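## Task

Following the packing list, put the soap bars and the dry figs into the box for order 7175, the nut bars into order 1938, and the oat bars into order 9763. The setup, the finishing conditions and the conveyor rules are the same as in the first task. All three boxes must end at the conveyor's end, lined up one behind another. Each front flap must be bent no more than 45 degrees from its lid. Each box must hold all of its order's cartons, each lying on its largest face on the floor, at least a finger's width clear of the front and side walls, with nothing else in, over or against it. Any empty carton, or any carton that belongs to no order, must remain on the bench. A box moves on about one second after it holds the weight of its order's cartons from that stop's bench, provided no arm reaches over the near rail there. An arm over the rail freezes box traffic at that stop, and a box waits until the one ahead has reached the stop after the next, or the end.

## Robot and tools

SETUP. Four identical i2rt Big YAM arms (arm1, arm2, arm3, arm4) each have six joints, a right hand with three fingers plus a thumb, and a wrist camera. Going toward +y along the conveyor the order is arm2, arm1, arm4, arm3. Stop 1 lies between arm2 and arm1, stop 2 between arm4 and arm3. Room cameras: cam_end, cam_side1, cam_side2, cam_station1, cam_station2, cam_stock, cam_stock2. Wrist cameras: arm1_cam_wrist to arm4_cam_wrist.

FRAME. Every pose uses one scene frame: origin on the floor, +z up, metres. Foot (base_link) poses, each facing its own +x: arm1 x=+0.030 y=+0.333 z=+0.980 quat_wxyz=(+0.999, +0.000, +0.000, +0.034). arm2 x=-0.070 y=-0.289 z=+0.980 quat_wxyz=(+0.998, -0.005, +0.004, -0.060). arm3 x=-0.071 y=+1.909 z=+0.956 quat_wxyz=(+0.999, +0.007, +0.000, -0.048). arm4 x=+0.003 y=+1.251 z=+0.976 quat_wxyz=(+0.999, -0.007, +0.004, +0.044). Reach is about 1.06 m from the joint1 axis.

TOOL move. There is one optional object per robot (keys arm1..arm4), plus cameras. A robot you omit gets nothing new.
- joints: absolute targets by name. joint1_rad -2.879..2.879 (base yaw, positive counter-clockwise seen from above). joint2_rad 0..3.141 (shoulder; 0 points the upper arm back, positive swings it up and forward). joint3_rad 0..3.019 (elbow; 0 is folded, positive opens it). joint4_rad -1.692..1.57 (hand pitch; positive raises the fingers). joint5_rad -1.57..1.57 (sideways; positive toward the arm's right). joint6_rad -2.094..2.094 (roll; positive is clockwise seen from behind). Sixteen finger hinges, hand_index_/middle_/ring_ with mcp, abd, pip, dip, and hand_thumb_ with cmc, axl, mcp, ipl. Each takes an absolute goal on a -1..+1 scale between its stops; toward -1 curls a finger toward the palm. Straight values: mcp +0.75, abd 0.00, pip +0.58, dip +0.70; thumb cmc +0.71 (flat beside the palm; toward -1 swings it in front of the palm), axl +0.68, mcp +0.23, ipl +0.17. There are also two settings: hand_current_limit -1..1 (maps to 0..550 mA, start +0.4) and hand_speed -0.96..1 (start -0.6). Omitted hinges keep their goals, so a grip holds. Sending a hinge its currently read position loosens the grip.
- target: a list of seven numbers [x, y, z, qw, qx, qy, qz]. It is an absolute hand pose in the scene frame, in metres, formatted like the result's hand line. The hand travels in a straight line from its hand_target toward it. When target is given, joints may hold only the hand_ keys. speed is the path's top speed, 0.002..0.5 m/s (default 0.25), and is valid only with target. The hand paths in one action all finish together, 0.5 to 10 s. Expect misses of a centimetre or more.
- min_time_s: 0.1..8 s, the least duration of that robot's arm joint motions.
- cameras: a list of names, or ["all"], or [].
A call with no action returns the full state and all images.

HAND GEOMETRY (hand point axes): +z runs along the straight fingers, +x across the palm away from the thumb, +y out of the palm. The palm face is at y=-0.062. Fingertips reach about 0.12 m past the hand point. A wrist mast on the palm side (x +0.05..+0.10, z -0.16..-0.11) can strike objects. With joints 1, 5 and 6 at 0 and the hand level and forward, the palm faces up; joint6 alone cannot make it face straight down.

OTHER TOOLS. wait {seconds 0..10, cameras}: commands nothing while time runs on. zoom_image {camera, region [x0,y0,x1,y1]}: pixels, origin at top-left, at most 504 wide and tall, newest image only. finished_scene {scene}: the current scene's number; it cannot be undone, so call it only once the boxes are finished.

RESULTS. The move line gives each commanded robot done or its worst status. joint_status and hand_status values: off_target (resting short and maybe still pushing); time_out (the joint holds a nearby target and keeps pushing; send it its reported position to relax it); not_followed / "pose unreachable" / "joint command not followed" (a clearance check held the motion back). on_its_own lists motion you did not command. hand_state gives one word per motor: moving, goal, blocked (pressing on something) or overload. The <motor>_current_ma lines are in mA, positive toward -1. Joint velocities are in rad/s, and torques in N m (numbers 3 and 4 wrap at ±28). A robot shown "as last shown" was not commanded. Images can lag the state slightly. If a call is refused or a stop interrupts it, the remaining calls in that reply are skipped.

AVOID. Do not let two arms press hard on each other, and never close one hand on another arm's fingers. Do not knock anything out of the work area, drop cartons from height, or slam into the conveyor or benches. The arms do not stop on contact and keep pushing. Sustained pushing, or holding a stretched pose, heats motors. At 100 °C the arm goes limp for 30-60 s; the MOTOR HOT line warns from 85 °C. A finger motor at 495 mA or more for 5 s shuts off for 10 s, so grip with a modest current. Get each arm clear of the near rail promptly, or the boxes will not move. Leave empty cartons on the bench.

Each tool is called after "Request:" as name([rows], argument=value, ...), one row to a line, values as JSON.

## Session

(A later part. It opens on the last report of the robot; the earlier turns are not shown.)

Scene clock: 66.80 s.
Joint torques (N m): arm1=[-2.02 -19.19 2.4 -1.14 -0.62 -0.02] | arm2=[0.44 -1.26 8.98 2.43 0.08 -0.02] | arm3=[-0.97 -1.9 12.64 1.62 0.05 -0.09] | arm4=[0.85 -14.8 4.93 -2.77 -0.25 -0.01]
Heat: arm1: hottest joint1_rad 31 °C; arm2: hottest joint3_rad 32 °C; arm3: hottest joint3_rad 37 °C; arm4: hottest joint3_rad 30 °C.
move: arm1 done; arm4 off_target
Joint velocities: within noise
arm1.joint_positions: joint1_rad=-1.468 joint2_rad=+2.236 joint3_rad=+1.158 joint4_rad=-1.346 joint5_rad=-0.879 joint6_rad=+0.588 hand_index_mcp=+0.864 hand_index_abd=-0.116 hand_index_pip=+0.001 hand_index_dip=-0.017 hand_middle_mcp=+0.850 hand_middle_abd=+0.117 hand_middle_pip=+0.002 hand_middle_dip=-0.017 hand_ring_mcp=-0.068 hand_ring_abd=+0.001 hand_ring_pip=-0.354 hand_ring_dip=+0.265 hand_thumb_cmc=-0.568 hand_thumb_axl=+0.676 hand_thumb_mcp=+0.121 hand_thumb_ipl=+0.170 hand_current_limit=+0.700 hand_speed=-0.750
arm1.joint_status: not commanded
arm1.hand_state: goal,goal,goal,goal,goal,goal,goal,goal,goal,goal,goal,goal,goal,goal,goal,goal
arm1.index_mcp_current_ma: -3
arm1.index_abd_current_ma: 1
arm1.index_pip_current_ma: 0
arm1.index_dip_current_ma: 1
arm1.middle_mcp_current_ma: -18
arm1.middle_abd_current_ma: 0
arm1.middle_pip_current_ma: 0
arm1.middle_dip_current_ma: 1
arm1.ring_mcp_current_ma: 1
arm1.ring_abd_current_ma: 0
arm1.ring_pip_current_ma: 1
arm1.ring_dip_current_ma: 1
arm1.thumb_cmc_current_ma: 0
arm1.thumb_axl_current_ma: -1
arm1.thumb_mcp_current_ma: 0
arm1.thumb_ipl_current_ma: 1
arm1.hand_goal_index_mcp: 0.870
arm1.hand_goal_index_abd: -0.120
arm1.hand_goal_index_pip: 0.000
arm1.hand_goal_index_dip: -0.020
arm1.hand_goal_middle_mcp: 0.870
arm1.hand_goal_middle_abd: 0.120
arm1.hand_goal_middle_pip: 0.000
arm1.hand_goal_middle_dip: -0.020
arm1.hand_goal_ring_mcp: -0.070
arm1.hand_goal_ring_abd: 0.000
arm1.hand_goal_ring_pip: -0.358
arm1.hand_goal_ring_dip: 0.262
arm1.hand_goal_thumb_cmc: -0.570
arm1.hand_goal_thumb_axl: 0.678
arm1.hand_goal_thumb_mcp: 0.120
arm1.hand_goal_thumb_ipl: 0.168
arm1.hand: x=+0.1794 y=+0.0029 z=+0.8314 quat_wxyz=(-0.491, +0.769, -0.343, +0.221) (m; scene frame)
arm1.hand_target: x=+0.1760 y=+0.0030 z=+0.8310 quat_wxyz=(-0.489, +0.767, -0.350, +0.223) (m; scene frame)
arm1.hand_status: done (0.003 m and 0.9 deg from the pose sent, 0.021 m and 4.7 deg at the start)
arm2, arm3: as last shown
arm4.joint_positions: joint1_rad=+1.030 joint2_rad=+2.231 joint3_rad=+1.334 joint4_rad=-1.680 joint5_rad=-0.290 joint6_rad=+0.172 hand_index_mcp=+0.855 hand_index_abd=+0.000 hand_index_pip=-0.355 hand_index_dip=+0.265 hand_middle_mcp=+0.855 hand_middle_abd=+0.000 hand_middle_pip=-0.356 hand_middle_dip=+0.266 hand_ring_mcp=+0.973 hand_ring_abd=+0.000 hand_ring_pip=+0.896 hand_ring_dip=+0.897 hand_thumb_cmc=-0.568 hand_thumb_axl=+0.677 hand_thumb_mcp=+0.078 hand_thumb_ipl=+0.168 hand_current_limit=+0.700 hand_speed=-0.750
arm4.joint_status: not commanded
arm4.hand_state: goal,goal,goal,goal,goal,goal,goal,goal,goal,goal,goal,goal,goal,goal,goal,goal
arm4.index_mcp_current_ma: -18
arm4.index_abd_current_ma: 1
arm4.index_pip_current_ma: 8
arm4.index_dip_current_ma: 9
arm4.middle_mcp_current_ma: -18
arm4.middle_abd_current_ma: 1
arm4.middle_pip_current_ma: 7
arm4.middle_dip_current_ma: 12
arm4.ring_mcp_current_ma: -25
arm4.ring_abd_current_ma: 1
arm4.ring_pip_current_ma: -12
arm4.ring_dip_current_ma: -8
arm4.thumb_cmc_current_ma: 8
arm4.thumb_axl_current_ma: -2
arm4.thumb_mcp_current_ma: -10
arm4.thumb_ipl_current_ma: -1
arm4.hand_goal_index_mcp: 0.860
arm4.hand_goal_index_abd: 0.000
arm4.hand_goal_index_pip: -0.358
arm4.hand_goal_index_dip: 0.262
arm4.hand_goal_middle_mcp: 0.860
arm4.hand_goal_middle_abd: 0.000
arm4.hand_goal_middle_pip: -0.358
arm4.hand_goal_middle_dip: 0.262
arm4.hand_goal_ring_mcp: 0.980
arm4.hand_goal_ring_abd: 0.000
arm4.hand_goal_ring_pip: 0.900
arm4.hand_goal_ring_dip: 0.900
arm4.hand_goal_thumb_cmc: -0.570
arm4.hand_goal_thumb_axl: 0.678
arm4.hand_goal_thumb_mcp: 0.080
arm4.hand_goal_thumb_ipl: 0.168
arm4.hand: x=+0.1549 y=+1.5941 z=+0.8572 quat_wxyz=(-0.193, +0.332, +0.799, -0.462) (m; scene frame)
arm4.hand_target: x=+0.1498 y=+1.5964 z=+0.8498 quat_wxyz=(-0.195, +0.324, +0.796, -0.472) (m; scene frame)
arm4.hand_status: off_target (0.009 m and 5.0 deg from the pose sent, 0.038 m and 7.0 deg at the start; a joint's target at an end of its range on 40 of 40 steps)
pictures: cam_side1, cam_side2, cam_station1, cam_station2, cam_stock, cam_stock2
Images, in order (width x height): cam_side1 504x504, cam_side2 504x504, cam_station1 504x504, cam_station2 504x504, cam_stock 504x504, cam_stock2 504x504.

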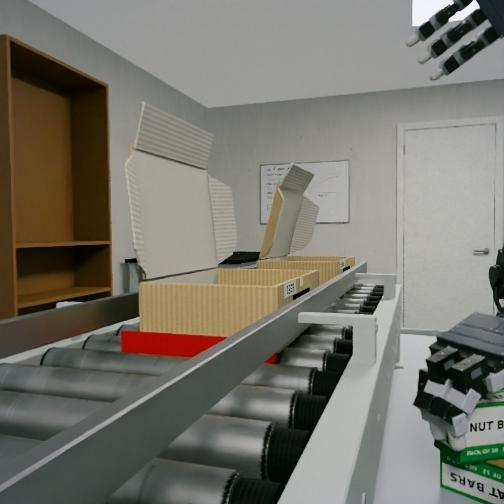

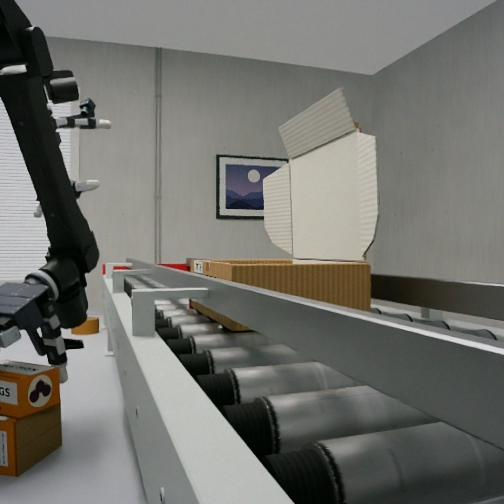

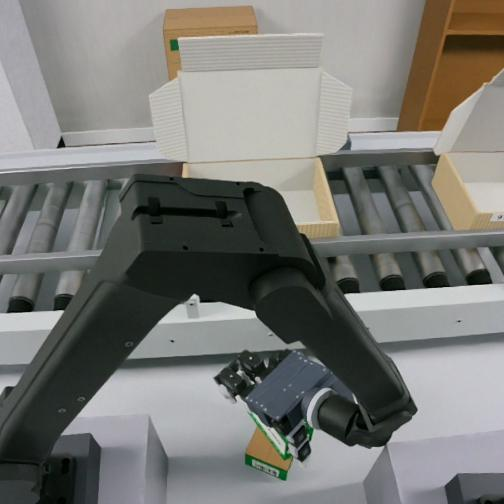

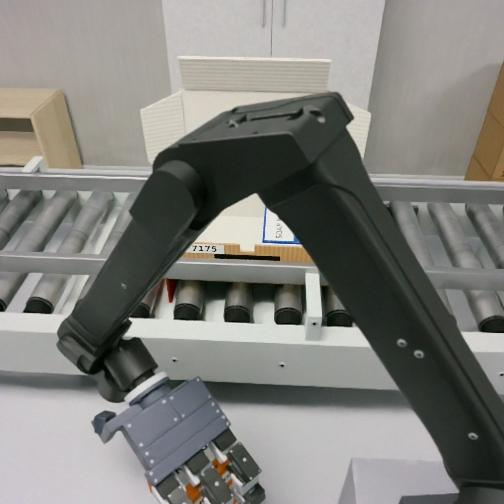

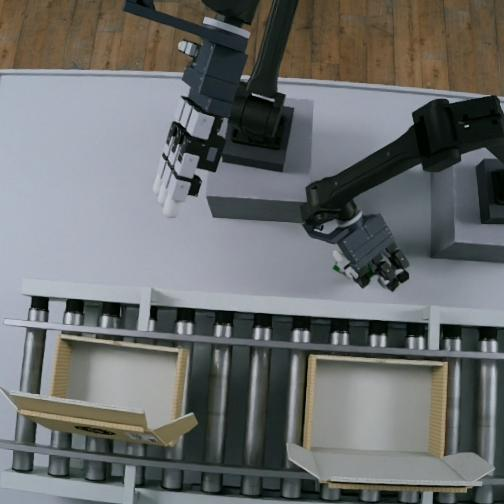

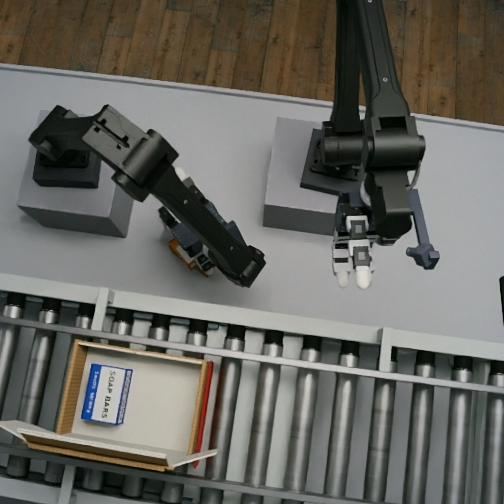

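Request:
move(arm1={"target":[0.182,-0.006,0.839,-0.4889,0.7674,-0.3498,0.2228],"speed":0.06}, cameras=["cam_station1","cam_side1"])

Request:
zoom_image(camera="cam_station1", region=[190, 350, 380, 504])

Request:
zoom_image(camera="cam_side1", region=[404, 300, 504, 504])

Scene clock: 68.10 s.
Joint torques (N m): arm1=[-0.67 -19.55 4.27 -2.06 -0.67 -0.03] | arm2=[0.44 -1.26 9.03 2.33 0.08 -0.03] | arm3=[-0.67 -1.44 12.52 1.54 0.1 -0.11] | arm4=[0.67 -14.8 4.94 -2.74 -0.25 -0.01]
Heat: arm1: hottest joint1_rad 31 °C; arm2: hottest joint3_rad 32 °C; arm3: hottest joint3_rad 37 °C; arm4: hottest joint3_rad 30 °C.
move: arm1 done
Joint velocities: within noise
arm1.joint_positions: joint1_rad=-1.468 joint2_rad=+2.228 joint3_rad=+1.158 joint4_rad=-1.346 joint5_rad=-0.886 joint6_rad=+0.600 hand_index_mcp=+0.864 hand_index_abd=-0.116 hand_index_pip=+0.001 hand_index_dip=-0.017 hand_middle_mcp=+0.850 hand_middle_abd=+0.117 hand_middle_pip=+0.002 hand_middle_dip=-0.017 hand_ring_mcp=-0.068 hand_ring_abd=+0.001 hand_ring_pip=-0.354 hand_ring_dip=+0.265 hand_thumb_cmc=-0.568 hand_thumb_axl=+0.676 hand_thumb_mcp=+0.121 hand_thumb_ipl=+0.170 hand_current_limit=+0.700 hand_speed=-0.750
arm1.joint_status: not commanded
arm1.hand_state: goal,goal,goal,goal,goal,goal,goal,goal,goal,goal,goal,goal,goal,goal,goal,goal
arm1.index_mcp_current_ma: -3
arm1.index_abd_current_ma: 1
arm1.index_pip_current_ma: 0
arm1.index_dip_current_ma: 1
arm1.middle_mcp_current_ma: -18
arm1.middle_abd_current_ma: 0
arm1.middle_pip_current_ma: 0
arm1.middle_dip_current_ma: 1
arm1.ring_mcp_current_ma: 1
arm1.ring_abd_current_ma: 0
arm1.ring_pip_current_ma: 1
arm1.ring_dip_current_ma: 1
arm1.thumb_cmc_current_ma: 0
arm1.thumb_axl_current_ma: -1
arm1.thumb_mcp_current_ma: 0
arm1.thumb_ipl_current_ma: 1
arm1.hand_goal_index_mcp: 0.870
arm1.hand_goal_index_abd: -0.120
arm1.hand_goal_index_pip: 0.000
arm1.hand_goal_index_dip: -0.020
arm1.hand_goal_middle_mcp: 0.870
arm1.hand_goal_middle_abd: 0.120
arm1.hand_goal_middle_pip: 0.000
arm1.hand_goal_middle_dip: -0.020
arm1.hand_goal_ring_mcp: -0.070
arm1.hand_goal_ring_abd: 0.000
arm1.hand_goal_ring_pip: -0.358
arm1.hand_goal_ring_dip: 0.262
arm1.hand_goal_thumb_cmc: -0.570
arm1.hand_goal_thumb_axl: 0.678
arm1.hand_goal_thumb_mcp: 0.120
arm1.hand_goal_thumb_ipl: 0.168
arm1.hand: x=+0.1804 y=+0.0013 z=+0.8346 quat_wxyz=(-0.491, +0.767, -0.347, +0.223) (m; scene frame)
arm1.hand_target: x=+0.1821 y=-0.0059 z=+0.8390 quat_wxyz=(-0.489, +0.767, -0.350, +0.223) (m; scene frame)
arm1.hand_status: done (0.009 m and 0.3 deg from the pose sent, 0.012 m and 0.9 deg at the start)
arm2, arm4: as last shown
arm3.joint_positions: joint1_rad=+0.273 joint2_rad=+0.833 joint3_rad=+1.000 joint4_rad=-1.428 joint5_rad=-0.004 joint6_rad=+0.007 hand_index_mcp=+0.860 hand_index_abd=+0.001 hand_index_pip=-0.355 hand_index_dip=+0.265 hand_middle_mcp=+0.860 hand_middle_abd=+0.001 hand_middle_pip=-0.355 hand_middle_dip=+0.265 hand_ring_mcp=+0.974 hand_ring_abd=+0.001 hand_ring_pip=+0.897 hand_ring_dip=+0.897 hand_thumb_cmc=-0.568 hand_thumb_axl=+0.677 hand_thumb_mcp=+0.078 hand_thumb_ipl=+0.168 hand_current_limit=+0.700 hand_speed=-0.750
arm3.joint_status: not commanded
arm3.hand_state: goal,goal,goal,goal,goal,goal,goal,goal,goal,goal,goal,goal,goal,goal,goal,goal
arm3.index_mcp_current_ma: 0
arm3.index_abd_current_ma: 0
arm3.index_pip_current_ma: 2
arm3.index_dip_current_ma: 2
arm3.middle_mcp_current_ma: 0
arm3.middle_abd_current_ma: 0
arm3.middle_pip_current_ma: 2
arm3.middle_dip_current_ma: 2
arm3.ring_mcp_current_ma: -6
arm3.ring_abd_current_ma: 0
arm3.ring_pip_current_ma: -2
arm3.ring_dip_current_ma: -2
arm3.thumb_cmc_current_ma: 1
arm3.thumb_axl_current_ma: 0
arm3.thumb_mcp_current_ma: -2
arm3.thumb_ipl_current_ma: 0
arm3.hand_goal_index_mcp: 0.860
arm3.hand_goal_index_abd: 0.000
arm3.hand_goal_index_pip: -0.358
arm3.hand_goal_index_dip: 0.262
arm3.hand_goal_middle_mcp: 0.860
arm3.hand_goal_middle_abd: 0.000
arm3.hand_goal_middle_pip: -0.358
arm3.hand_goal_middle_dip: 0.262
arm3.hand_goal_ring_mcp: 0.980
arm3.hand_goal_ring_abd: 0.000
arm3.hand_goal_ring_pip: 0.900
arm3.hand_goal_ring_dip: 0.900
arm3.hand_goal_thumb_cmc: -0.570
arm3.hand_goal_thumb_axl: 0.678
arm3.hand_goal_thumb_mcp: 0.080
arm3.hand_goal_thumb_ipl: 0.168
arm3.hand: x=+0.2775 y=+1.9435 z=+1.2663 quat_wxyz=(+0.093, +0.637, +0.755, +0.125) (m; scene frame)
arm3.hand_target: x=+0.2848 y=+1.9476 z=+1.2983 quat_wxyz=(+0.117, +0.628, +0.755, +0.152) (m; scene frame)
arm3.hand_status: not commanded
arm4.joint_positions: joint1_rad=+1.030 joint2_rad=+2.231 joint3_rad=+1.334 joint4_rad=-1.680 joint5_rad=-0.290 joint6_rad=+0.171 hand_index_mcp=+0.855 hand_index_abd=+0.000 hand_index_pip=-0.355 hand_index_dip=+0.265 hand_middle_mcp=+0.855 hand_middle_abd=+0.000 hand_middle_pip=-0.356 hand_middle_dip=+0.266 hand_ring_mcp=+0.973 hand_ring_abd=+0.000 hand_ring_pip=+0.896 hand_ring_dip=+0.897 hand_thumb_cmc=-0.568 hand_thumb_axl=+0.677 hand_thumb_mcp=+0.078 hand_thumb_ipl=+0.168 hand_current_limit=+0.700 hand_speed=-0.750
arm4.hand: x=+0.1548 y=+1.5941 z=+0.8572 quat_wxyz=(-0.193, +0.332, +0.799, -0.462) (m; scene frame)
arm4.hand_target: x=+0.1498 y=+1.5964 z=+0.8497 quat_wxyz=(-0.195, +0.324, +0.796, -0.472) (m; scene frame)
pictures: cam_side1, cam_station1
Images, in order (width x height): cam_side1 504x504, cam_station1 504x504.

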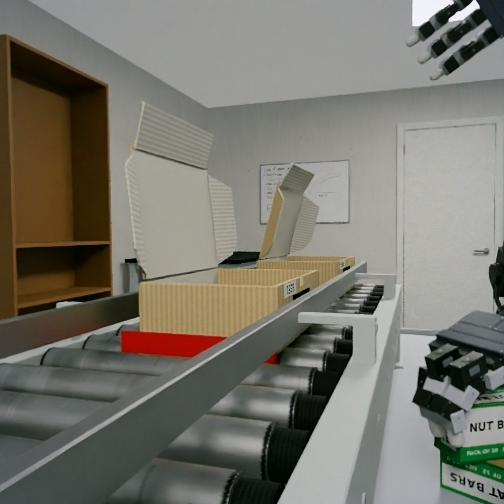

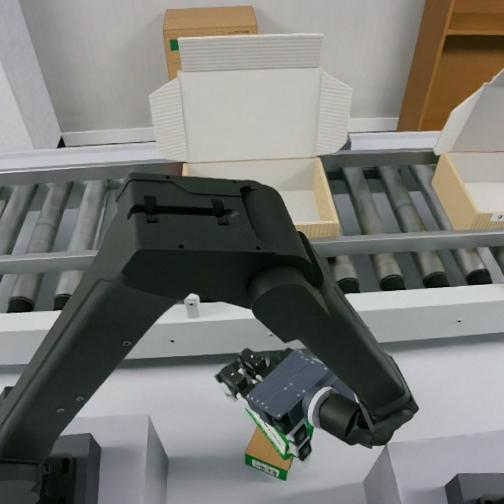

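Scaled by 2.653 from the camera's 504x504 image, which has a finer 720x720 frame.

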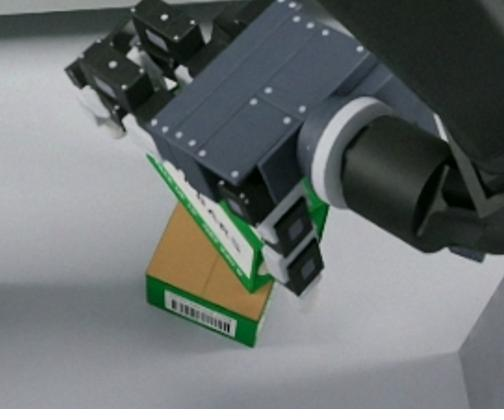

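Scaled by 2.471 from the camera's 504x504 image, which has a finer 720x720 frame.

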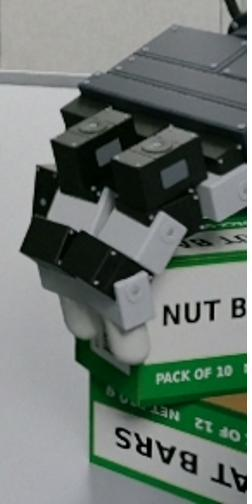

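Request:
move(arm1={"joints":{"hand_index_mcp":0.78,"hand_middle_mcp":0.78,"hand_thumb_mcp":-0.08}})

Request:
move(arm1={"joints":{"hand_index_mcp":0.72,"hand_middle_mcp":0.72,"hand_thumb_mcp":-0.17}}, cameras=["cam_station1","cam_side1"])

Request:
zoom_image(camera="cam_station1", region=[190, 350, 380, 504])

Request:
zoom_image(camera="cam_side1", region=[404, 300, 504, 504])

Scene clock: 68.97 s.
Joint torques (N m): arm1=[-0.62 -19.25 4.27 -2.09 -0.66 -0.01] | arm2=[0.21 -1.38 9.02 2.41 0.07 -0.03] | arm3=[-0.26 -2.26 12.57 1.66 0.04 -0.04] | arm4=[0.91 -14.97 4.92 -2.74 -0.26 0]
Heat: arm1: hottest joint1_rad 31 °C; arm2: hottest joint3_rad 32 °C; arm3: hottest joint3_rad 37 °C; arm4: hottest joint3_rad 30 °C.
move: arm1 off_target
Joint velocities: within noise
arm1.joint_positions: joint1_rad=-1.468 joint2_rad=+2.228 joint3_rad=+1.158 joint4_rad=-1.346 joint5_rad=-0.886 joint6_rad=+0.601 hand_index_mcp=+0.779 hand_index_abd=-0.116 hand_index_pip=+0.004 hand_index_dip=-0.017 hand_middle_mcp=+0.790 hand_middle_abd=+0.117 hand_middle_pip=+0.024 hand_middle_dip=-0.004 hand_ring_mcp=-0.068 hand_ring_abd=+0.001 hand_ring_pip=-0.354 hand_ring_dip=+0.265 hand_thumb_cmc=-0.566 hand_thumb_axl=+0.676 hand_thumb_mcp=-0.031 hand_thumb_ipl=+0.170 hand_current_limit=+0.700 hand_speed=-0.750
arm1.joint_status: hand_thumb_mcp off_target (ended at -0.031, target -0.080); the others done
arm1.hand_state: goal,goal,goal,goal,goal,goal,blocked,goal,goal,goal,goal,goal,goal,goal,blocked,goal
arm1.index_mcp_current_ma: 0
arm1.index_abd_current_ma: 1
arm1.index_pip_current_ma: 1
arm1.index_dip_current_ma: 1
arm1.middle_mcp_current_ma: 6
arm1.middle_abd_current_ma: -1
arm1.middle_pip_current_ma: 22
arm1.middle_dip_current_ma: 12
arm1.ring_mcp_current_ma: 1
arm1.ring_abd_current_ma: 0
arm1.ring_pip_current_ma: 1
arm1.ring_dip_current_ma: 1
arm1.thumb_cmc_current_ma: 1
arm1.thumb_axl_current_ma: -1
arm1.thumb_mcp_current_ma: 110
arm1.thumb_ipl_current_ma: 1
arm1.hand_goal_index_mcp: 0.780
arm1.hand_goal_index_abd: -0.120
arm1.hand_goal_index_pip: 0.000
arm1.hand_goal_index_dip: -0.020
arm1.hand_goal_middle_mcp: 0.780
arm1.hand_goal_middle_abd: 0.120
arm1.hand_goal_middle_pip: 0.000
arm1.hand_goal_middle_dip: -0.020
arm1.hand_goal_ring_mcp: -0.070
arm1.hand_goal_ring_abd: 0.000
arm1.hand_goal_ring_pip: -0.358
arm1.hand_goal_ring_dip: 0.262
arm1.hand_goal_thumb_cmc: -0.570
arm1.hand_goal_thumb_axl: 0.678
arm1.hand_goal_thumb_mcp: -0.080
arm1.hand_goal_thumb_ipl: 0.168
arm1.hand: x=+0.1803 y=+0.0013 z=+0.8347 quat_wxyz=(-0.491, +0.767, -0.348, +0.223) (m; scene frame)
arm1.hand_target: x=+0.1820 y=-0.0059 z=+0.8391 quat_wxyz=(-0.489, +0.768, -0.350, +0.223) (m; scene frame)
arm1.hand_status: not commanded
arm2.joint_positions: joint1_rad=-0.124 joint2_rad=+0.644 joint3_rad=+1.406 joint4_rad=-1.239 joint5_rad=+0.070 joint6_rad=+1.094 hand_index_mcp=+0.755 hand_index_abd=+0.000 hand_index_pip=+0.577 hand_index_dip=+0.696 hand_middle_mcp=+0.755 hand_middle_abd=+0.000 hand_middle_pip=+0.577 hand_middle_dip=+0.696 hand_ring_mcp=+0.755 hand_ring_abd=+0.000 hand_ring_pip=+0.577 hand_ring_dip=+0.696 hand_thumb_cmc=+0.715 hand_thumb_axl=+0.677 hand_thumb_mcp=+0.226 hand_thumb_ipl=+0.168 hand_current_limit=+0.400 hand_speed=-0.600
arm2.joint_status: not commanded
arm2.hand_state: goal,goal,overload,goal,goal,goal,goal,goal,goal,goal,goal,goal,goal,goal,goal,goal
arm2.index_mcp_current_ma: 0
arm2.index_abd_current_ma: 0
arm2.index_pip_current_ma: 0
arm2.index_dip_current_ma: 0
arm2.middle_mcp_current_ma: 0
arm2.middle_abd_current_ma: 0
arm2.middle_pip_current_ma: 0
arm2.middle_dip_current_ma: 0
arm2.ring_mcp_current_ma: 0
arm2.ring_abd_current_ma: 0
arm2.ring_pip_current_ma: 0
arm2.ring_dip_current_ma: 0
arm2.thumb_cmc_current_ma: 0
arm2.thumb_axl_current_ma: 0
arm2.thumb_mcp_current_ma: 0
arm2.thumb_ipl_current_ma: 0
arm2.hand_goal_index_mcp: 0.754
arm2.hand_goal_index_abd: 0.000
arm2.hand_goal_index_pip: 0.576
arm2.hand_goal_index_dip: 0.696
arm2.hand_goal_middle_mcp: 0.754
arm2.hand_goal_middle_abd: 0.000
arm2.hand_goal_middle_pip: 0.576
arm2.hand_goal_middle_dip: 0.696
arm2.hand_goal_ring_mcp: 0.754
arm2.hand_goal_ring_abd: 0.000
arm2.hand_goal_ring_pip: 0.576
arm2.hand_goal_ring_dip: 0.696
arm2.hand_goal_thumb_cmc: 0.714
arm2.hand_goal_thumb_axl: 0.678
arm2.hand_goal_thumb_mcp: 0.226
arm2.hand_goal_thumb_ipl: 0.168
arm2.hand: x=+0.1623 y=-0.4413 z=+1.5615 quat_wxyz=(+0.215, +0.851, +0.084, +0.472) (m; scene frame)
arm2.hand_target: x=+0.1589 y=-0.4403 z=+1.5764 quat_wxyz=(+0.220, +0.842, +0.083, +0.486) (m; scene frame)
arm2.hand_status: not commanded
arm3, arm4: as last shown
pictures: none

Scene clock: 69.50 s.
Joint torques (N m): arm1=[-0.91 -19.25 4.3 -2.1 -0.66 0] | arm2=[0.5 -1.14 9.01 2.41 0.08 -0.03] | arm3=[-0.5 -2.2 12.64 1.57 0.03 -0.11] | arm4=[0.85 -14.8 4.92 -2.71 -0.26 -0.01]
Heat: arm1: hottest joint1_rad 31 °C; arm2: hottest joint3_rad 32 °C; arm3: hottest joint3_rad 37 °C; arm4: hottest joint3_rad 30 °C.
move: arm1 off_target
Joint velocities: within noise
arm1.joint_positions: joint1_rad=-1.468 joint2_rad=+2.228 joint3_rad=+1.158 joint4_rad=-1.346 joint5_rad=-0.886 joint6_rad=+0.602 hand_index_mcp=+0.769 hand_index_abd=-0.109 hand_index_pip=+0.022 hand_index_dip=-0.013 hand_middle_mcp=+0.783 hand_middle_abd=+0.116 hand_middle_pip=+0.038 hand_middle_dip=+0.000 hand_ring_mcp=-0.068 hand_ring_abd=+0.001 hand_ring_pip=-0.354 hand_ring_dip=+0.265 hand_thumb_cmc=-0.563 hand_thumb_axl=+0.670 hand_thumb_mcp=-0.052 hand_thumb_ipl=+0.173 hand_current_limit=+0.700 hand_speed=-0.750
arm1.joint_status: hand_index_mcp off_target (ended at +0.769, target +0.720); hand_middle_mcp off_target (ended at +0.783, target +0.720); hand_thumb_mcp off_target (ended at -0.052, target -0.170)
arm1.hand_state: blocked,goal,blocked,goal,blocked,goal,blocked,blocked,goal,goal,goal,goal,goal,goal,blocked,goal
arm1.index_mcp_current_ma: 78
arm1.index_abd_current_ma: 5
arm1.index_pip_current_ma: 19
arm1.index_dip_current_ma: 3
arm1.middle_mcp_current_ma: 117
arm1.middle_abd_current_ma: -1
arm1.middle_pip_current_ma: 46
arm1.middle_dip_current_ma: 17
arm1.ring_mcp_current_ma: 1
arm1.ring_abd_current_ma: 0
arm1.ring_pip_current_ma: 1
arm1.ring_dip_current_ma: 1
arm1.thumb_cmc_current_ma: 3
arm1.thumb_axl_current_ma: -6
arm1.thumb_mcp_current_ma: 457
arm1.thumb_ipl_current_ma: 3
arm1.hand_goal_index_mcp: 0.720
arm1.hand_goal_index_abd: -0.120
arm1.hand_goal_index_pip: 0.000
arm1.hand_goal_index_dip: -0.020
arm1.hand_goal_middle_mcp: 0.720
arm1.hand_goal_middle_abd: 0.120
arm1.hand_goal_middle_pip: 0.000
arm1.hand_goal_middle_dip: -0.020
arm1.hand_goal_ring_mcp: -0.070
arm1.hand_goal_ring_abd: 0.000
arm1.hand_goal_ring_pip: -0.358
arm1.hand_goal_ring_dip: 0.262
arm1.hand_goal_thumb_cmc: -0.570
arm1.hand_goal_thumb_axl: 0.678
arm1.hand_goal_thumb_mcp: -0.170
arm1.hand_goal_thumb_ipl: 0.168
arm1.hand: x=+0.1803 y=+0.0013 z=+0.8347 quat_wxyz=(-0.491, +0.767, -0.348, +0.223) (m; scene frame)
arm1.hand_target: x=+0.1820 y=-0.0059 z=+0.8390 quat_wxyz=(-0.489, +0.768, -0.350, +0.223) (m; scene frame)
arm1.hand_status: not commanded
arm2, arm3, arm4: as last shown
pictures: cam_side1, cam_station1
Images, in order (width x height): cam_side1 504x504, cam_station1 504x504.

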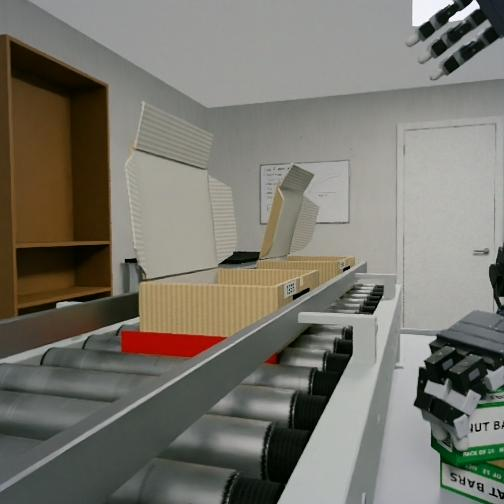

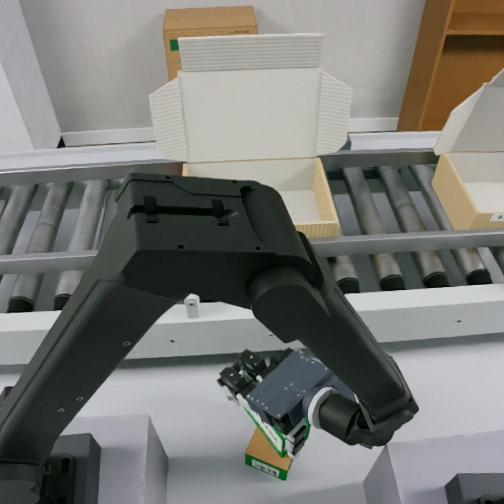

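Scaled by 2.653 from the camera's 504x504 image, which has a finer 720x720 frame.

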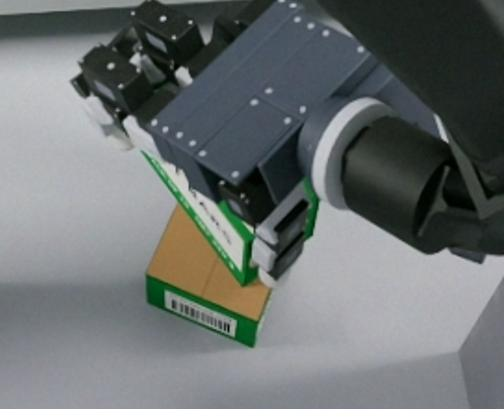

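Scaled by 2.471 from the camera's 504x504 image, which has a finer 720x720 frame.

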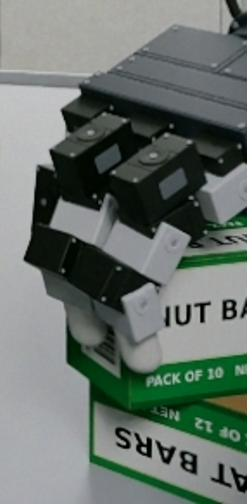

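Request:
move(arm1={"joints":{"hand_thumb_mcp":-0.19}}, cameras=["cam_station1","cam_side1","arm1_cam_wrist"])

Scene clock: 71.80 s.
Joint torques (N m): arm1=[-0.97 -19.55 4.25 -2.09 -0.67 -0.01] | arm2=[0.26 -1.32 8.99 2.44 0.08 -0.04] | arm3=[-0.67 -2.02 12.62 1.59 0.01 -0.1] | arm4=[0.85 -14.86 4.89 -2.71 -0.26 0]
Heat: arm1: hottest joint1_rad 31 °C; arm2: hottest joint3_rad 32 °C; arm3: hottest joint3_rad 37 °C; arm4: hottest joint3_rad 30 °C.
move: arm1 off_target
Joint velocities: within noise
arm1.joint_positions: joint1_rad=-1.468 joint2_rad=+2.228 joint3_rad=+1.158 joint4_rad=-1.346 joint5_rad=-0.886 joint6_rad=+0.602 hand_index_mcp=+0.769 hand_index_abd=-0.109 hand_index_pip=+0.022 hand_index_dip=-0.013 hand_middle_mcp=+0.783 hand_middle_abd=+0.116 hand_middle_pip=+0.038 hand_middle_dip=+0.001 hand_ring_mcp=-0.068 hand_ring_abd=+0.001 hand_ring_pip=-0.354 hand_ring_dip=+0.265 hand_thumb_cmc=-0.563 hand_thumb_axl=+0.670 hand_thumb_mcp=-0.052 hand_thumb_ipl=+0.173 hand_current_limit=+0.700 hand_speed=-0.750
arm1.joint_status: hand_thumb_mcp off_target (ended at -0.052, target -0.190)
arm1.hand_state: blocked,goal,blocked,goal,blocked,goal,blocked,blocked,goal,goal,goal,goal,goal,goal,blocked,goal
arm1.index_mcp_current_ma: 78
arm1.index_abd_current_ma: 5
arm1.index_pip_current_ma: 19
arm1.index_dip_current_ma: 3
arm1.middle_mcp_current_ma: 117
arm1.middle_abd_current_ma: -1
arm1.middle_pip_current_ma: 46
arm1.middle_dip_current_ma: 17
arm1.ring_mcp_current_ma: 1
arm1.ring_abd_current_ma: 0
arm1.ring_pip_current_ma: 1
arm1.ring_dip_current_ma: 1
arm1.thumb_cmc_current_ma: 3
arm1.thumb_axl_current_ma: -6
arm1.thumb_mcp_current_ma: 467
arm1.thumb_ipl_current_ma: 3
arm1.hand_goal_index_mcp: 0.720
arm1.hand_goal_index_abd: -0.120
arm1.hand_goal_index_pip: 0.000
arm1.hand_goal_index_dip: -0.020
arm1.hand_goal_middle_mcp: 0.720
arm1.hand_goal_middle_abd: 0.120
arm1.hand_goal_middle_pip: 0.000
arm1.hand_goal_middle_dip: -0.020
arm1.hand_goal_ring_mcp: -0.070
arm1.hand_goal_ring_abd: 0.000
arm1.hand_goal_ring_pip: -0.358
arm1.hand_goal_ring_dip: 0.262
arm1.hand_goal_thumb_cmc: -0.570
arm1.hand_goal_thumb_axl: 0.678
arm1.hand_goal_thumb_mcp: -0.190
arm1.hand_goal_thumb_ipl: 0.168
arm1.hand: x=+0.1803 y=+0.0013 z=+0.8347 quat_wxyz=(-0.491, +0.767, -0.348, +0.223) (m; scene frame)
arm1.hand_target: x=+0.1820 y=-0.0059 z=+0.8390 quat_wxyz=(-0.489, +0.768, -0.350, +0.223) (m; scene frame)
arm1.hand_status: not commanded
arm2, arm3, arm4: as last shown
pictures: arm1_cam_wrist, cam_side1, cam_station1
Images, in order (width x height): arm1_cam_wrist 504x504, cam_side1 504x504, cam_station1 504x504.

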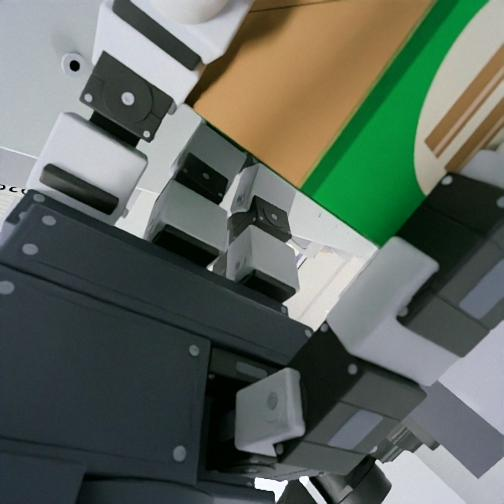

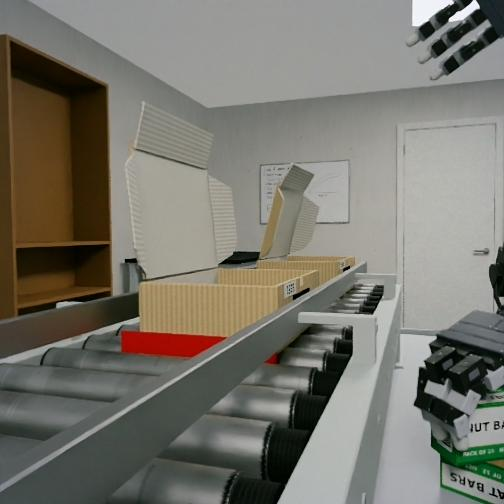

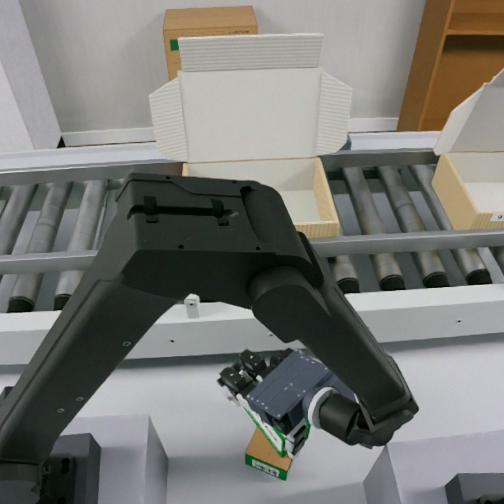

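Request:
move(arm1={"target":[0.182,-0.004,0.90,-0.4889,0.7674,-0.3498,0.2228],"speed":0.04}, cameras=["cam_station1","cam_side1","arm1_cam_wrist"])

Request:
zoom_image(camera="cam_side1", region=[380, 260, 504, 504])

Scene clock: 74.07 s.
Joint torques (N m): arm1=[-0.73 -20.07 3.43 -2.48 -0.71 0] | arm2=[0.38 -1.08 8.99 2.4 0.08 -0.03] | arm3=[-0.03 -1.85 12.53 1.55 0.07 -0.07] | arm4=[0.85 -14.86 4.92 -2.76 -0.27 -0.01]
Heat: arm1: hottest joint1_rad 31 °C; arm2: hottest joint3_rad 32 °C; arm3: hottest joint3_rad 38 °C; arm4: hottest joint3_rad 30 °C.
move: arm1 done
Joint velocities: within noise
arm1.joint_positions: joint1_rad=-1.468 joint2_rad=+2.100 joint3_rad=+1.158 joint4_rad=-1.449 joint5_rad=-0.886 joint6_rad=+0.602 hand_index_mcp=+0.769 hand_index_abd=-0.109 hand_index_pip=+0.026 hand_index_dip=-0.010 hand_middle_mcp=+0.780 hand_middle_abd=+0.116 hand_middle_pip=+0.041 hand_middle_dip=+0.006 hand_ring_mcp=-0.068 hand_ring_abd=+0.001 hand_ring_pip=-0.354 hand_ring_dip=+0.265 hand_thumb_cmc=-0.561 hand_thumb_axl=+0.670 hand_thumb_mcp=-0.056 hand_thumb_ipl=+0.176 hand_current_limit=+0.700 hand_speed=-0.750
arm1.joint_status: not commanded
arm1.hand_state: blocked,goal,blocked,goal,blocked,goal,blocked,blocked,goal,goal,goal,goal,goal,goal,blocked,goal
arm1.index_mcp_current_ma: 78
arm1.index_abd_current_ma: 5
arm1.index_pip_current_ma: 25
arm1.index_dip_current_ma: 6
arm1.middle_mcp_current_ma: 110
arm1.middle_abd_current_ma: -1
arm1.middle_pip_current_ma: 54
arm1.middle_dip_current_ma: 26
arm1.ring_mcp_current_ma: 1
arm1.ring_abd_current_ma: 0
arm1.ring_pip_current_ma: 1
arm1.ring_dip_current_ma: 1
arm1.thumb_cmc_current_ma: 4
arm1.thumb_axl_current_ma: -6
arm1.thumb_mcp_current_ma: 467
arm1.thumb_ipl_current_ma: 6
arm1.hand_goal_index_mcp: 0.720
arm1.hand_goal_index_abd: -0.120
arm1.hand_goal_index_pip: 0.000
arm1.hand_goal_index_dip: -0.020
arm1.hand_goal_middle_mcp: 0.720
arm1.hand_goal_middle_abd: 0.120
arm1.hand_goal_middle_pip: 0.000
arm1.hand_goal_middle_dip: -0.020
arm1.hand_goal_ring_mcp: -0.070
arm1.hand_goal_ring_abd: 0.000
arm1.hand_goal_ring_pip: -0.358
arm1.hand_goal_ring_dip: 0.262
arm1.hand_goal_thumb_cmc: -0.570
arm1.hand_goal_thumb_axl: 0.678
arm1.hand_goal_thumb_mcp: -0.190
arm1.hand_goal_thumb_ipl: 0.168
arm1.hand: x=+0.1822 y=-0.0094 z=+0.8919 quat_wxyz=(-0.482, +0.773, -0.344, +0.228) (m; scene frame)
arm1.hand_target: x=+0.1821 y=-0.0041 z=+0.8998 quat_wxyz=(-0.489, +0.768, -0.350, +0.223) (m; scene frame)
arm1.hand_status: done (0.010 m and 1.3 deg from the pose sent, 0.066 m and 0.3 deg at the start)
arm2, arm3, arm4: as last shown
pictures: arm1_cam_wrist, cam_side1, cam_station1
Images, in order (width x height): arm1_cam_wrist 504x504, cam_side1 504x504, cam_station1 504x504.

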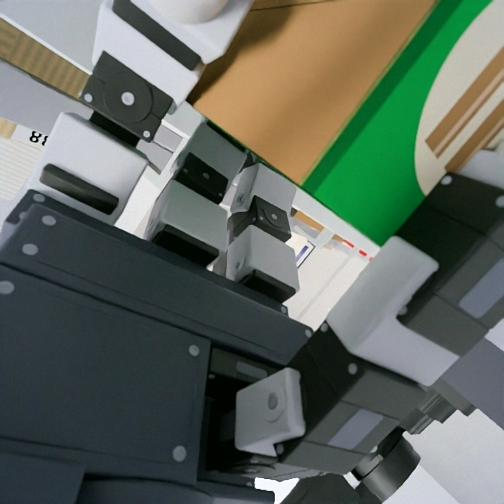

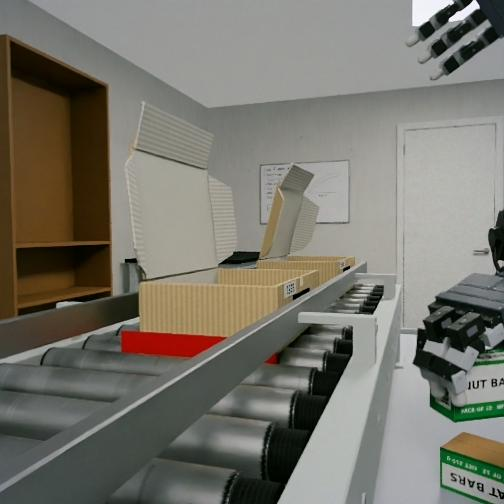

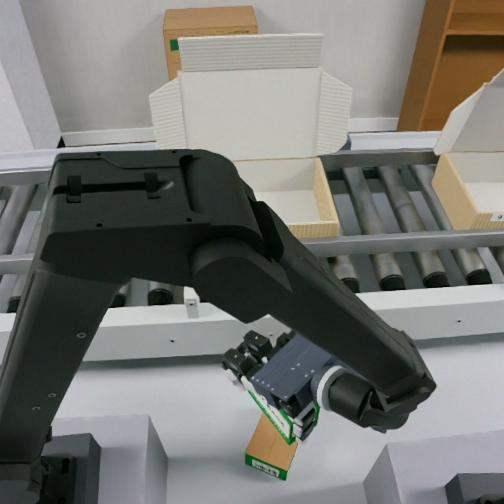

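Scaled by 2.066 from the camera's 504x504 image, which has a finer 720x720 frame.

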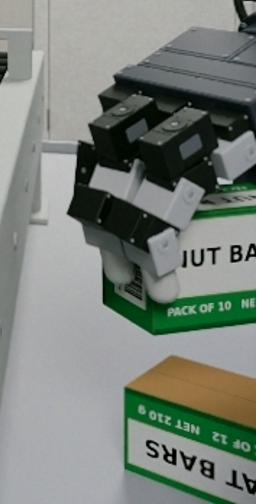

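Request:
move(arm1={"target":[0.18,-0.004,0.92,-0.2485,0.7760,-0.0584,0.5766],"speed":0.13}, cameras=["cam_station1","cam_side1","arm1_cam_wrist","cam_stock"])

Request:
zoom_image(camera="cam_side1", region=[380, 260, 504, 504])

Scene clock: 87.50 s.
Joint torques (N m): arm1=[-1.85 -13.74 2.44 -2.21 -0.87 -0.63] | arm2=[0.44 -1.14 8.99 2.39 0.08 -0.02] | arm3=[0.26 -1.9 12.49 1.7 0.05 -0.07] | arm4=[0.79 -14.86 4.93 -2.7 -0.25 -0.01]
Heat: arm1: hottest joint1_rad 31 °C; arm2: hottest joint3_rad 33 °C; arm3: hottest joint3_rad 39 °C; arm4: hottest joint2_rad 30 °C.
move: arm1 done
Joint velocities: within noise
arm1.joint_positions: joint1_rad=-1.688 joint2_rad=+2.055 joint3_rad=+0.837 joint4_rad=-1.377 joint5_rad=-1.124 joint6_rad=-0.582 hand_index_mcp=+0.769 hand_index_abd=-0.108 hand_index_pip=+0.027 hand_index_dip=-0.010 hand_middle_mcp=+0.778 hand_middle_abd=+0.123 hand_middle_pip=+0.043 hand_middle_dip=+0.008 hand_ring_mcp=-0.068 hand_ring_abd=+0.001 hand_ring_pip=-0.354 hand_ring_dip=+0.265 hand_thumb_cmc=-0.544 hand_thumb_axl=+0.670 hand_thumb_mcp=-0.059 hand_thumb_ipl=+0.176 hand_current_limit=+0.700 hand_speed=-0.750
arm1.joint_status: not commanded
arm1.hand_state: blocked,goal,blocked,goal,blocked,goal,blocked,blocked,goal,goal,goal,goal,blocked,goal,blocked,goal
arm1.index_mcp_current_ma: 78
arm1.index_abd_current_ma: 5
arm1.index_pip_current_ma: 27
arm1.index_dip_current_ma: 6
arm1.middle_mcp_current_ma: 103
arm1.middle_abd_current_ma: 1
arm1.middle_pip_current_ma: 58
arm1.middle_dip_current_ma: 29
arm1.ring_mcp_current_ma: 1
arm1.ring_abd_current_ma: 0
arm1.ring_pip_current_ma: 1
arm1.ring_dip_current_ma: 1
arm1.thumb_cmc_current_ma: 27
arm1.thumb_axl_current_ma: -6
arm1.thumb_mcp_current_ma: 467
arm1.thumb_ipl_current_ma: 6
arm1.hand_goal_index_mcp: 0.720
arm1.hand_goal_index_abd: -0.120
arm1.hand_goal_index_pip: 0.000
arm1.hand_goal_index_dip: -0.020
arm1.hand_goal_middle_mcp: 0.720
arm1.hand_goal_middle_abd: 0.120
arm1.hand_goal_middle_pip: 0.000
arm1.hand_goal_middle_dip: -0.020
arm1.hand_goal_ring_mcp: -0.070
arm1.hand_goal_ring_abd: 0.000
arm1.hand_goal_ring_pip: -0.358
arm1.hand_goal_ring_dip: 0.262
arm1.hand_goal_thumb_cmc: -0.570
arm1.hand_goal_thumb_axl: 0.678
arm1.hand_goal_thumb_mcp: -0.190
arm1.hand_goal_thumb_ipl: 0.168
arm1.hand: x=+0.1819 y=-0.0028 z=+0.9200 quat_wxyz=(-0.250, +0.780, -0.058, +0.570) (m; scene frame)
arm1.hand_target: x=+0.1800 y=-0.0040 z=+0.9200 quat_wxyz=(-0.248, +0.776, -0.059, +0.576) (m; scene frame)
arm1.hand_status: done (0.002 m and 0.9 deg from the pose sent, 0.029 m and 58.8 deg at the start)
arm2, arm3, arm4: as last shown
pictures: arm1_cam_wrist, cam_side1, cam_station1, cam_stock
Images, in order (width x height): arm1_cam_wrist 504x504, cam_side1 504x504, cam_station1 504x504, cam_stock 504x504.

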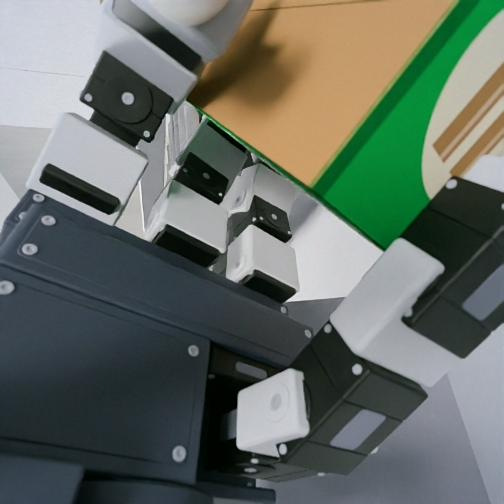

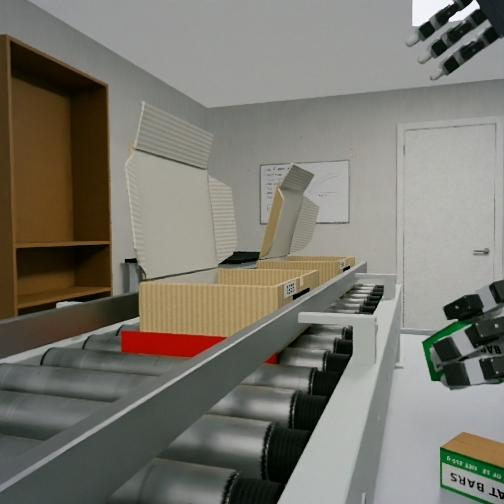

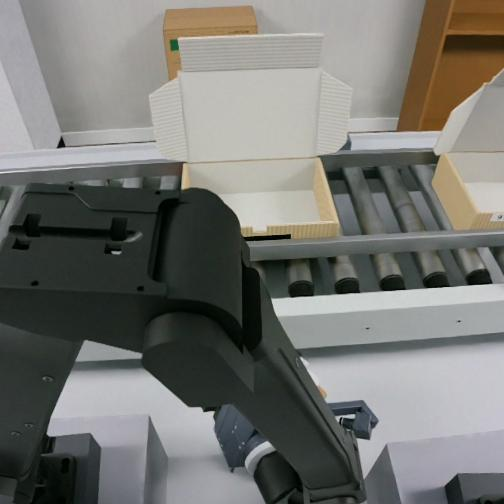

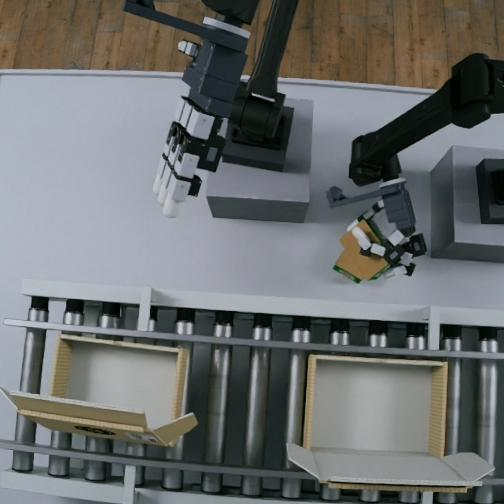

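Scaled by 2.066 from the camera's 504x504 image, which has a finer 720x720 frame.

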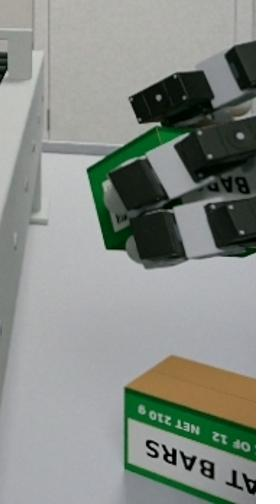

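Request:
zoom_image(camera="cam_side1", region=[410, 300, 504, 394])

Request:
zoom_image(camera="cam_stock", region=[310, 190, 450, 300])

Scaled by 5.362 from the camera's 504x504 image, which has a finer 720x720 frame.

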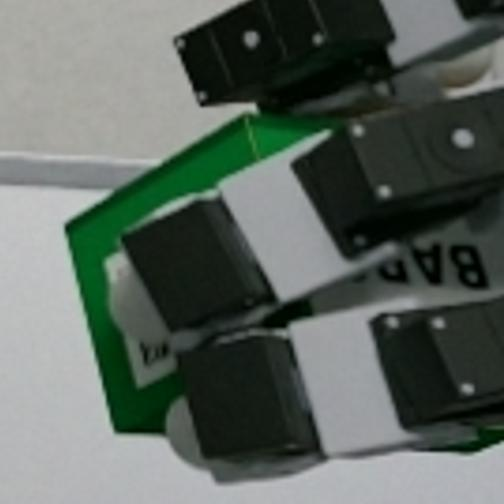

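Scaled by 3.600 from the camera's 504x504 image, which has a finer 720x720 frame.

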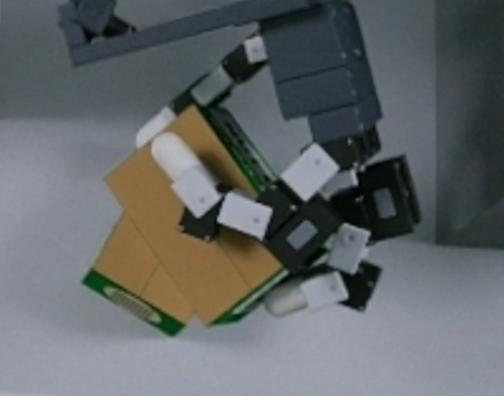

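Request:
move(arm1={"target":[0.170,0.001,0.865,-0.1750,0.7445,0.0202,0.6440],"speed":0.1}, cameras=["cam_station1","cam_side1","cam_stock"])

Request:
zoom_image(camera="cam_side1", region=[404, 340, 504, 504])

Request:
zoom_image(camera="cam_stock", region=[310, 190, 450, 300])

Scene clock: 90.87 s.
Joint torques (N m): arm1=[-1.85 -14.56 0.76 -2.55 -0.35 -0.68] | arm2=[0.38 -1.44 9.01 2.4 0.08 -0.05] | arm3=[-0.44 -1.73 12.45 1.73 0.03 -0.08] | arm4=[0.91 -14.86 4.93 -2.74 -0.25 -0.01]
Heat: arm1: hottest joint1_rad 31 °C; arm2: hottest joint3_rad 33 °C; arm3: hottest joint3_rad 39 °C; arm4: hottest joint2_rad 30 °C.
move: arm1 done
Joint velocities: within noise
arm1.joint_positions: joint1_rad=-1.768 joint2_rad=+2.359 joint3_rad=+0.900 joint4_rad=-1.393 joint5_rad=-1.127 joint6_rad=-1.064 hand_index_mcp=+0.769 hand_index_abd=-0.107 hand_index_pip=+0.028 hand_index_dip=-0.010 hand_middle_mcp=+0.778 hand_middle_abd=+0.124 hand_middle_pip=+0.043 hand_middle_dip=+0.008 hand_ring_mcp=-0.068 hand_ring_abd=+0.001 hand_ring_pip=-0.354 hand_ring_dip=+0.265 hand_thumb_cmc=-0.541 hand_thumb_axl=+0.670 hand_thumb_mcp=-0.060 hand_thumb_ipl=+0.176 hand_current_limit=+0.700 hand_speed=-0.750
arm1.joint_status: not commanded
arm1.hand_state: blocked,goal,blocked,goal,blocked,goal,blocked,blocked,goal,goal,goal,goal,blocked,goal,blocked,goal
arm1.index_mcp_current_ma: 78
arm1.index_abd_current_ma: 7
arm1.index_pip_current_ma: 28
arm1.index_dip_current_ma: 6
arm1.middle_mcp_current_ma: 103
arm1.middle_abd_current_ma: 1
arm1.middle_pip_current_ma: 58
arm1.middle_dip_current_ma: 29
arm1.ring_mcp_current_ma: 1
arm1.ring_abd_current_ma: 0
arm1.ring_pip_current_ma: 1
arm1.ring_dip_current_ma: 1
arm1.thumb_cmc_current_ma: 31
arm1.thumb_axl_current_ma: -5
arm1.thumb_mcp_current_ma: 467
arm1.thumb_ipl_current_ma: 6
arm1.hand_goal_index_mcp: 0.720
arm1.hand_goal_index_abd: -0.120
arm1.hand_goal_index_pip: 0.000
arm1.hand_goal_index_dip: -0.020
arm1.hand_goal_middle_mcp: 0.720
arm1.hand_goal_middle_abd: 0.120
arm1.hand_goal_middle_pip: 0.000
arm1.hand_goal_middle_dip: -0.020
arm1.hand_goal_ring_mcp: -0.070
arm1.hand_goal_ring_abd: 0.000
arm1.hand_goal_ring_pip: -0.358
arm1.hand_goal_ring_dip: 0.262
arm1.hand_goal_thumb_cmc: -0.570
arm1.hand_goal_thumb_axl: 0.678
arm1.hand_goal_thumb_mcp: -0.190
arm1.hand_goal_thumb_ipl: 0.168
arm1.hand: x=+0.1721 y=+0.0010 z=+0.8652 quat_wxyz=(-0.178, +0.749, +0.020, +0.638) (m; scene frame)
arm1.hand_target: x=+0.1700 y=+0.0010 z=+0.8650 quat_wxyz=(-0.175, +0.745, +0.020, +0.644) (m; scene frame)
arm1.hand_status: done (0.002 m and 0.9 deg from the pose sent, 0.056 m and 15.6 deg at the start)
arm2, arm3, arm4: as last shown
pictures: cam_side1, cam_station1, cam_stock
Images, in order (width x height): cam_side1 504x504, cam_station1 504x504, cam_stock 504x504.

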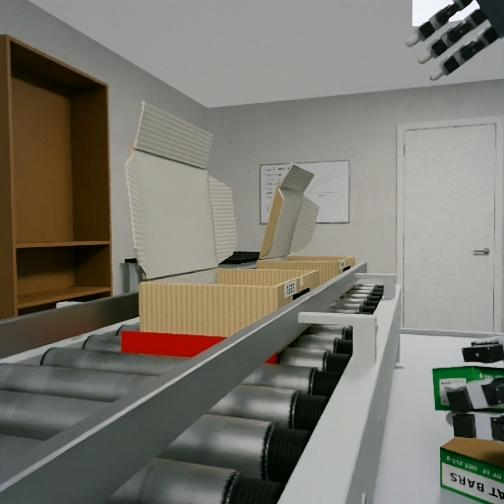

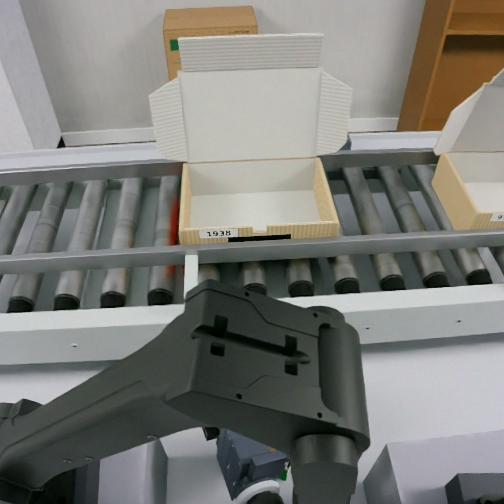

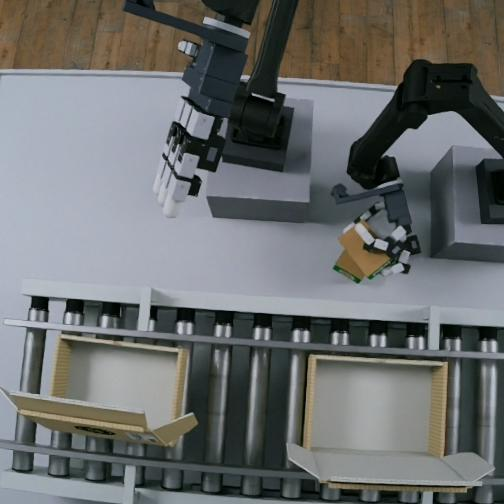

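Scaled by 3.073 from the camera's 504x504 image, which has a finer 720x720 frame.

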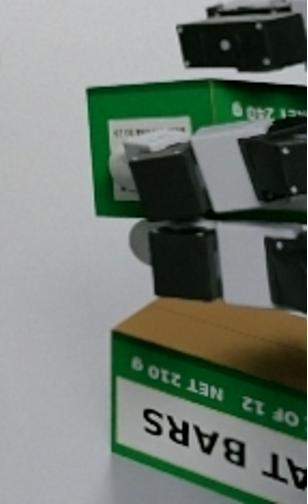

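Scaled by 3.600 from the camera's 504x504 image, which has a finer 720x720 frame.

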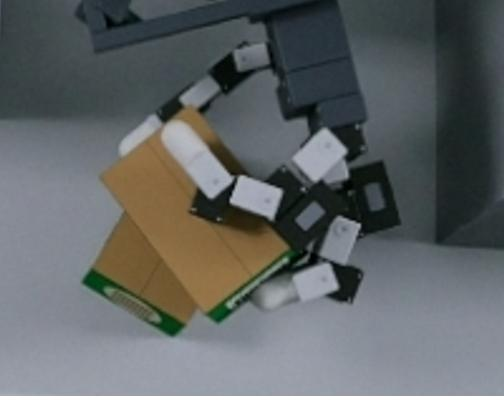

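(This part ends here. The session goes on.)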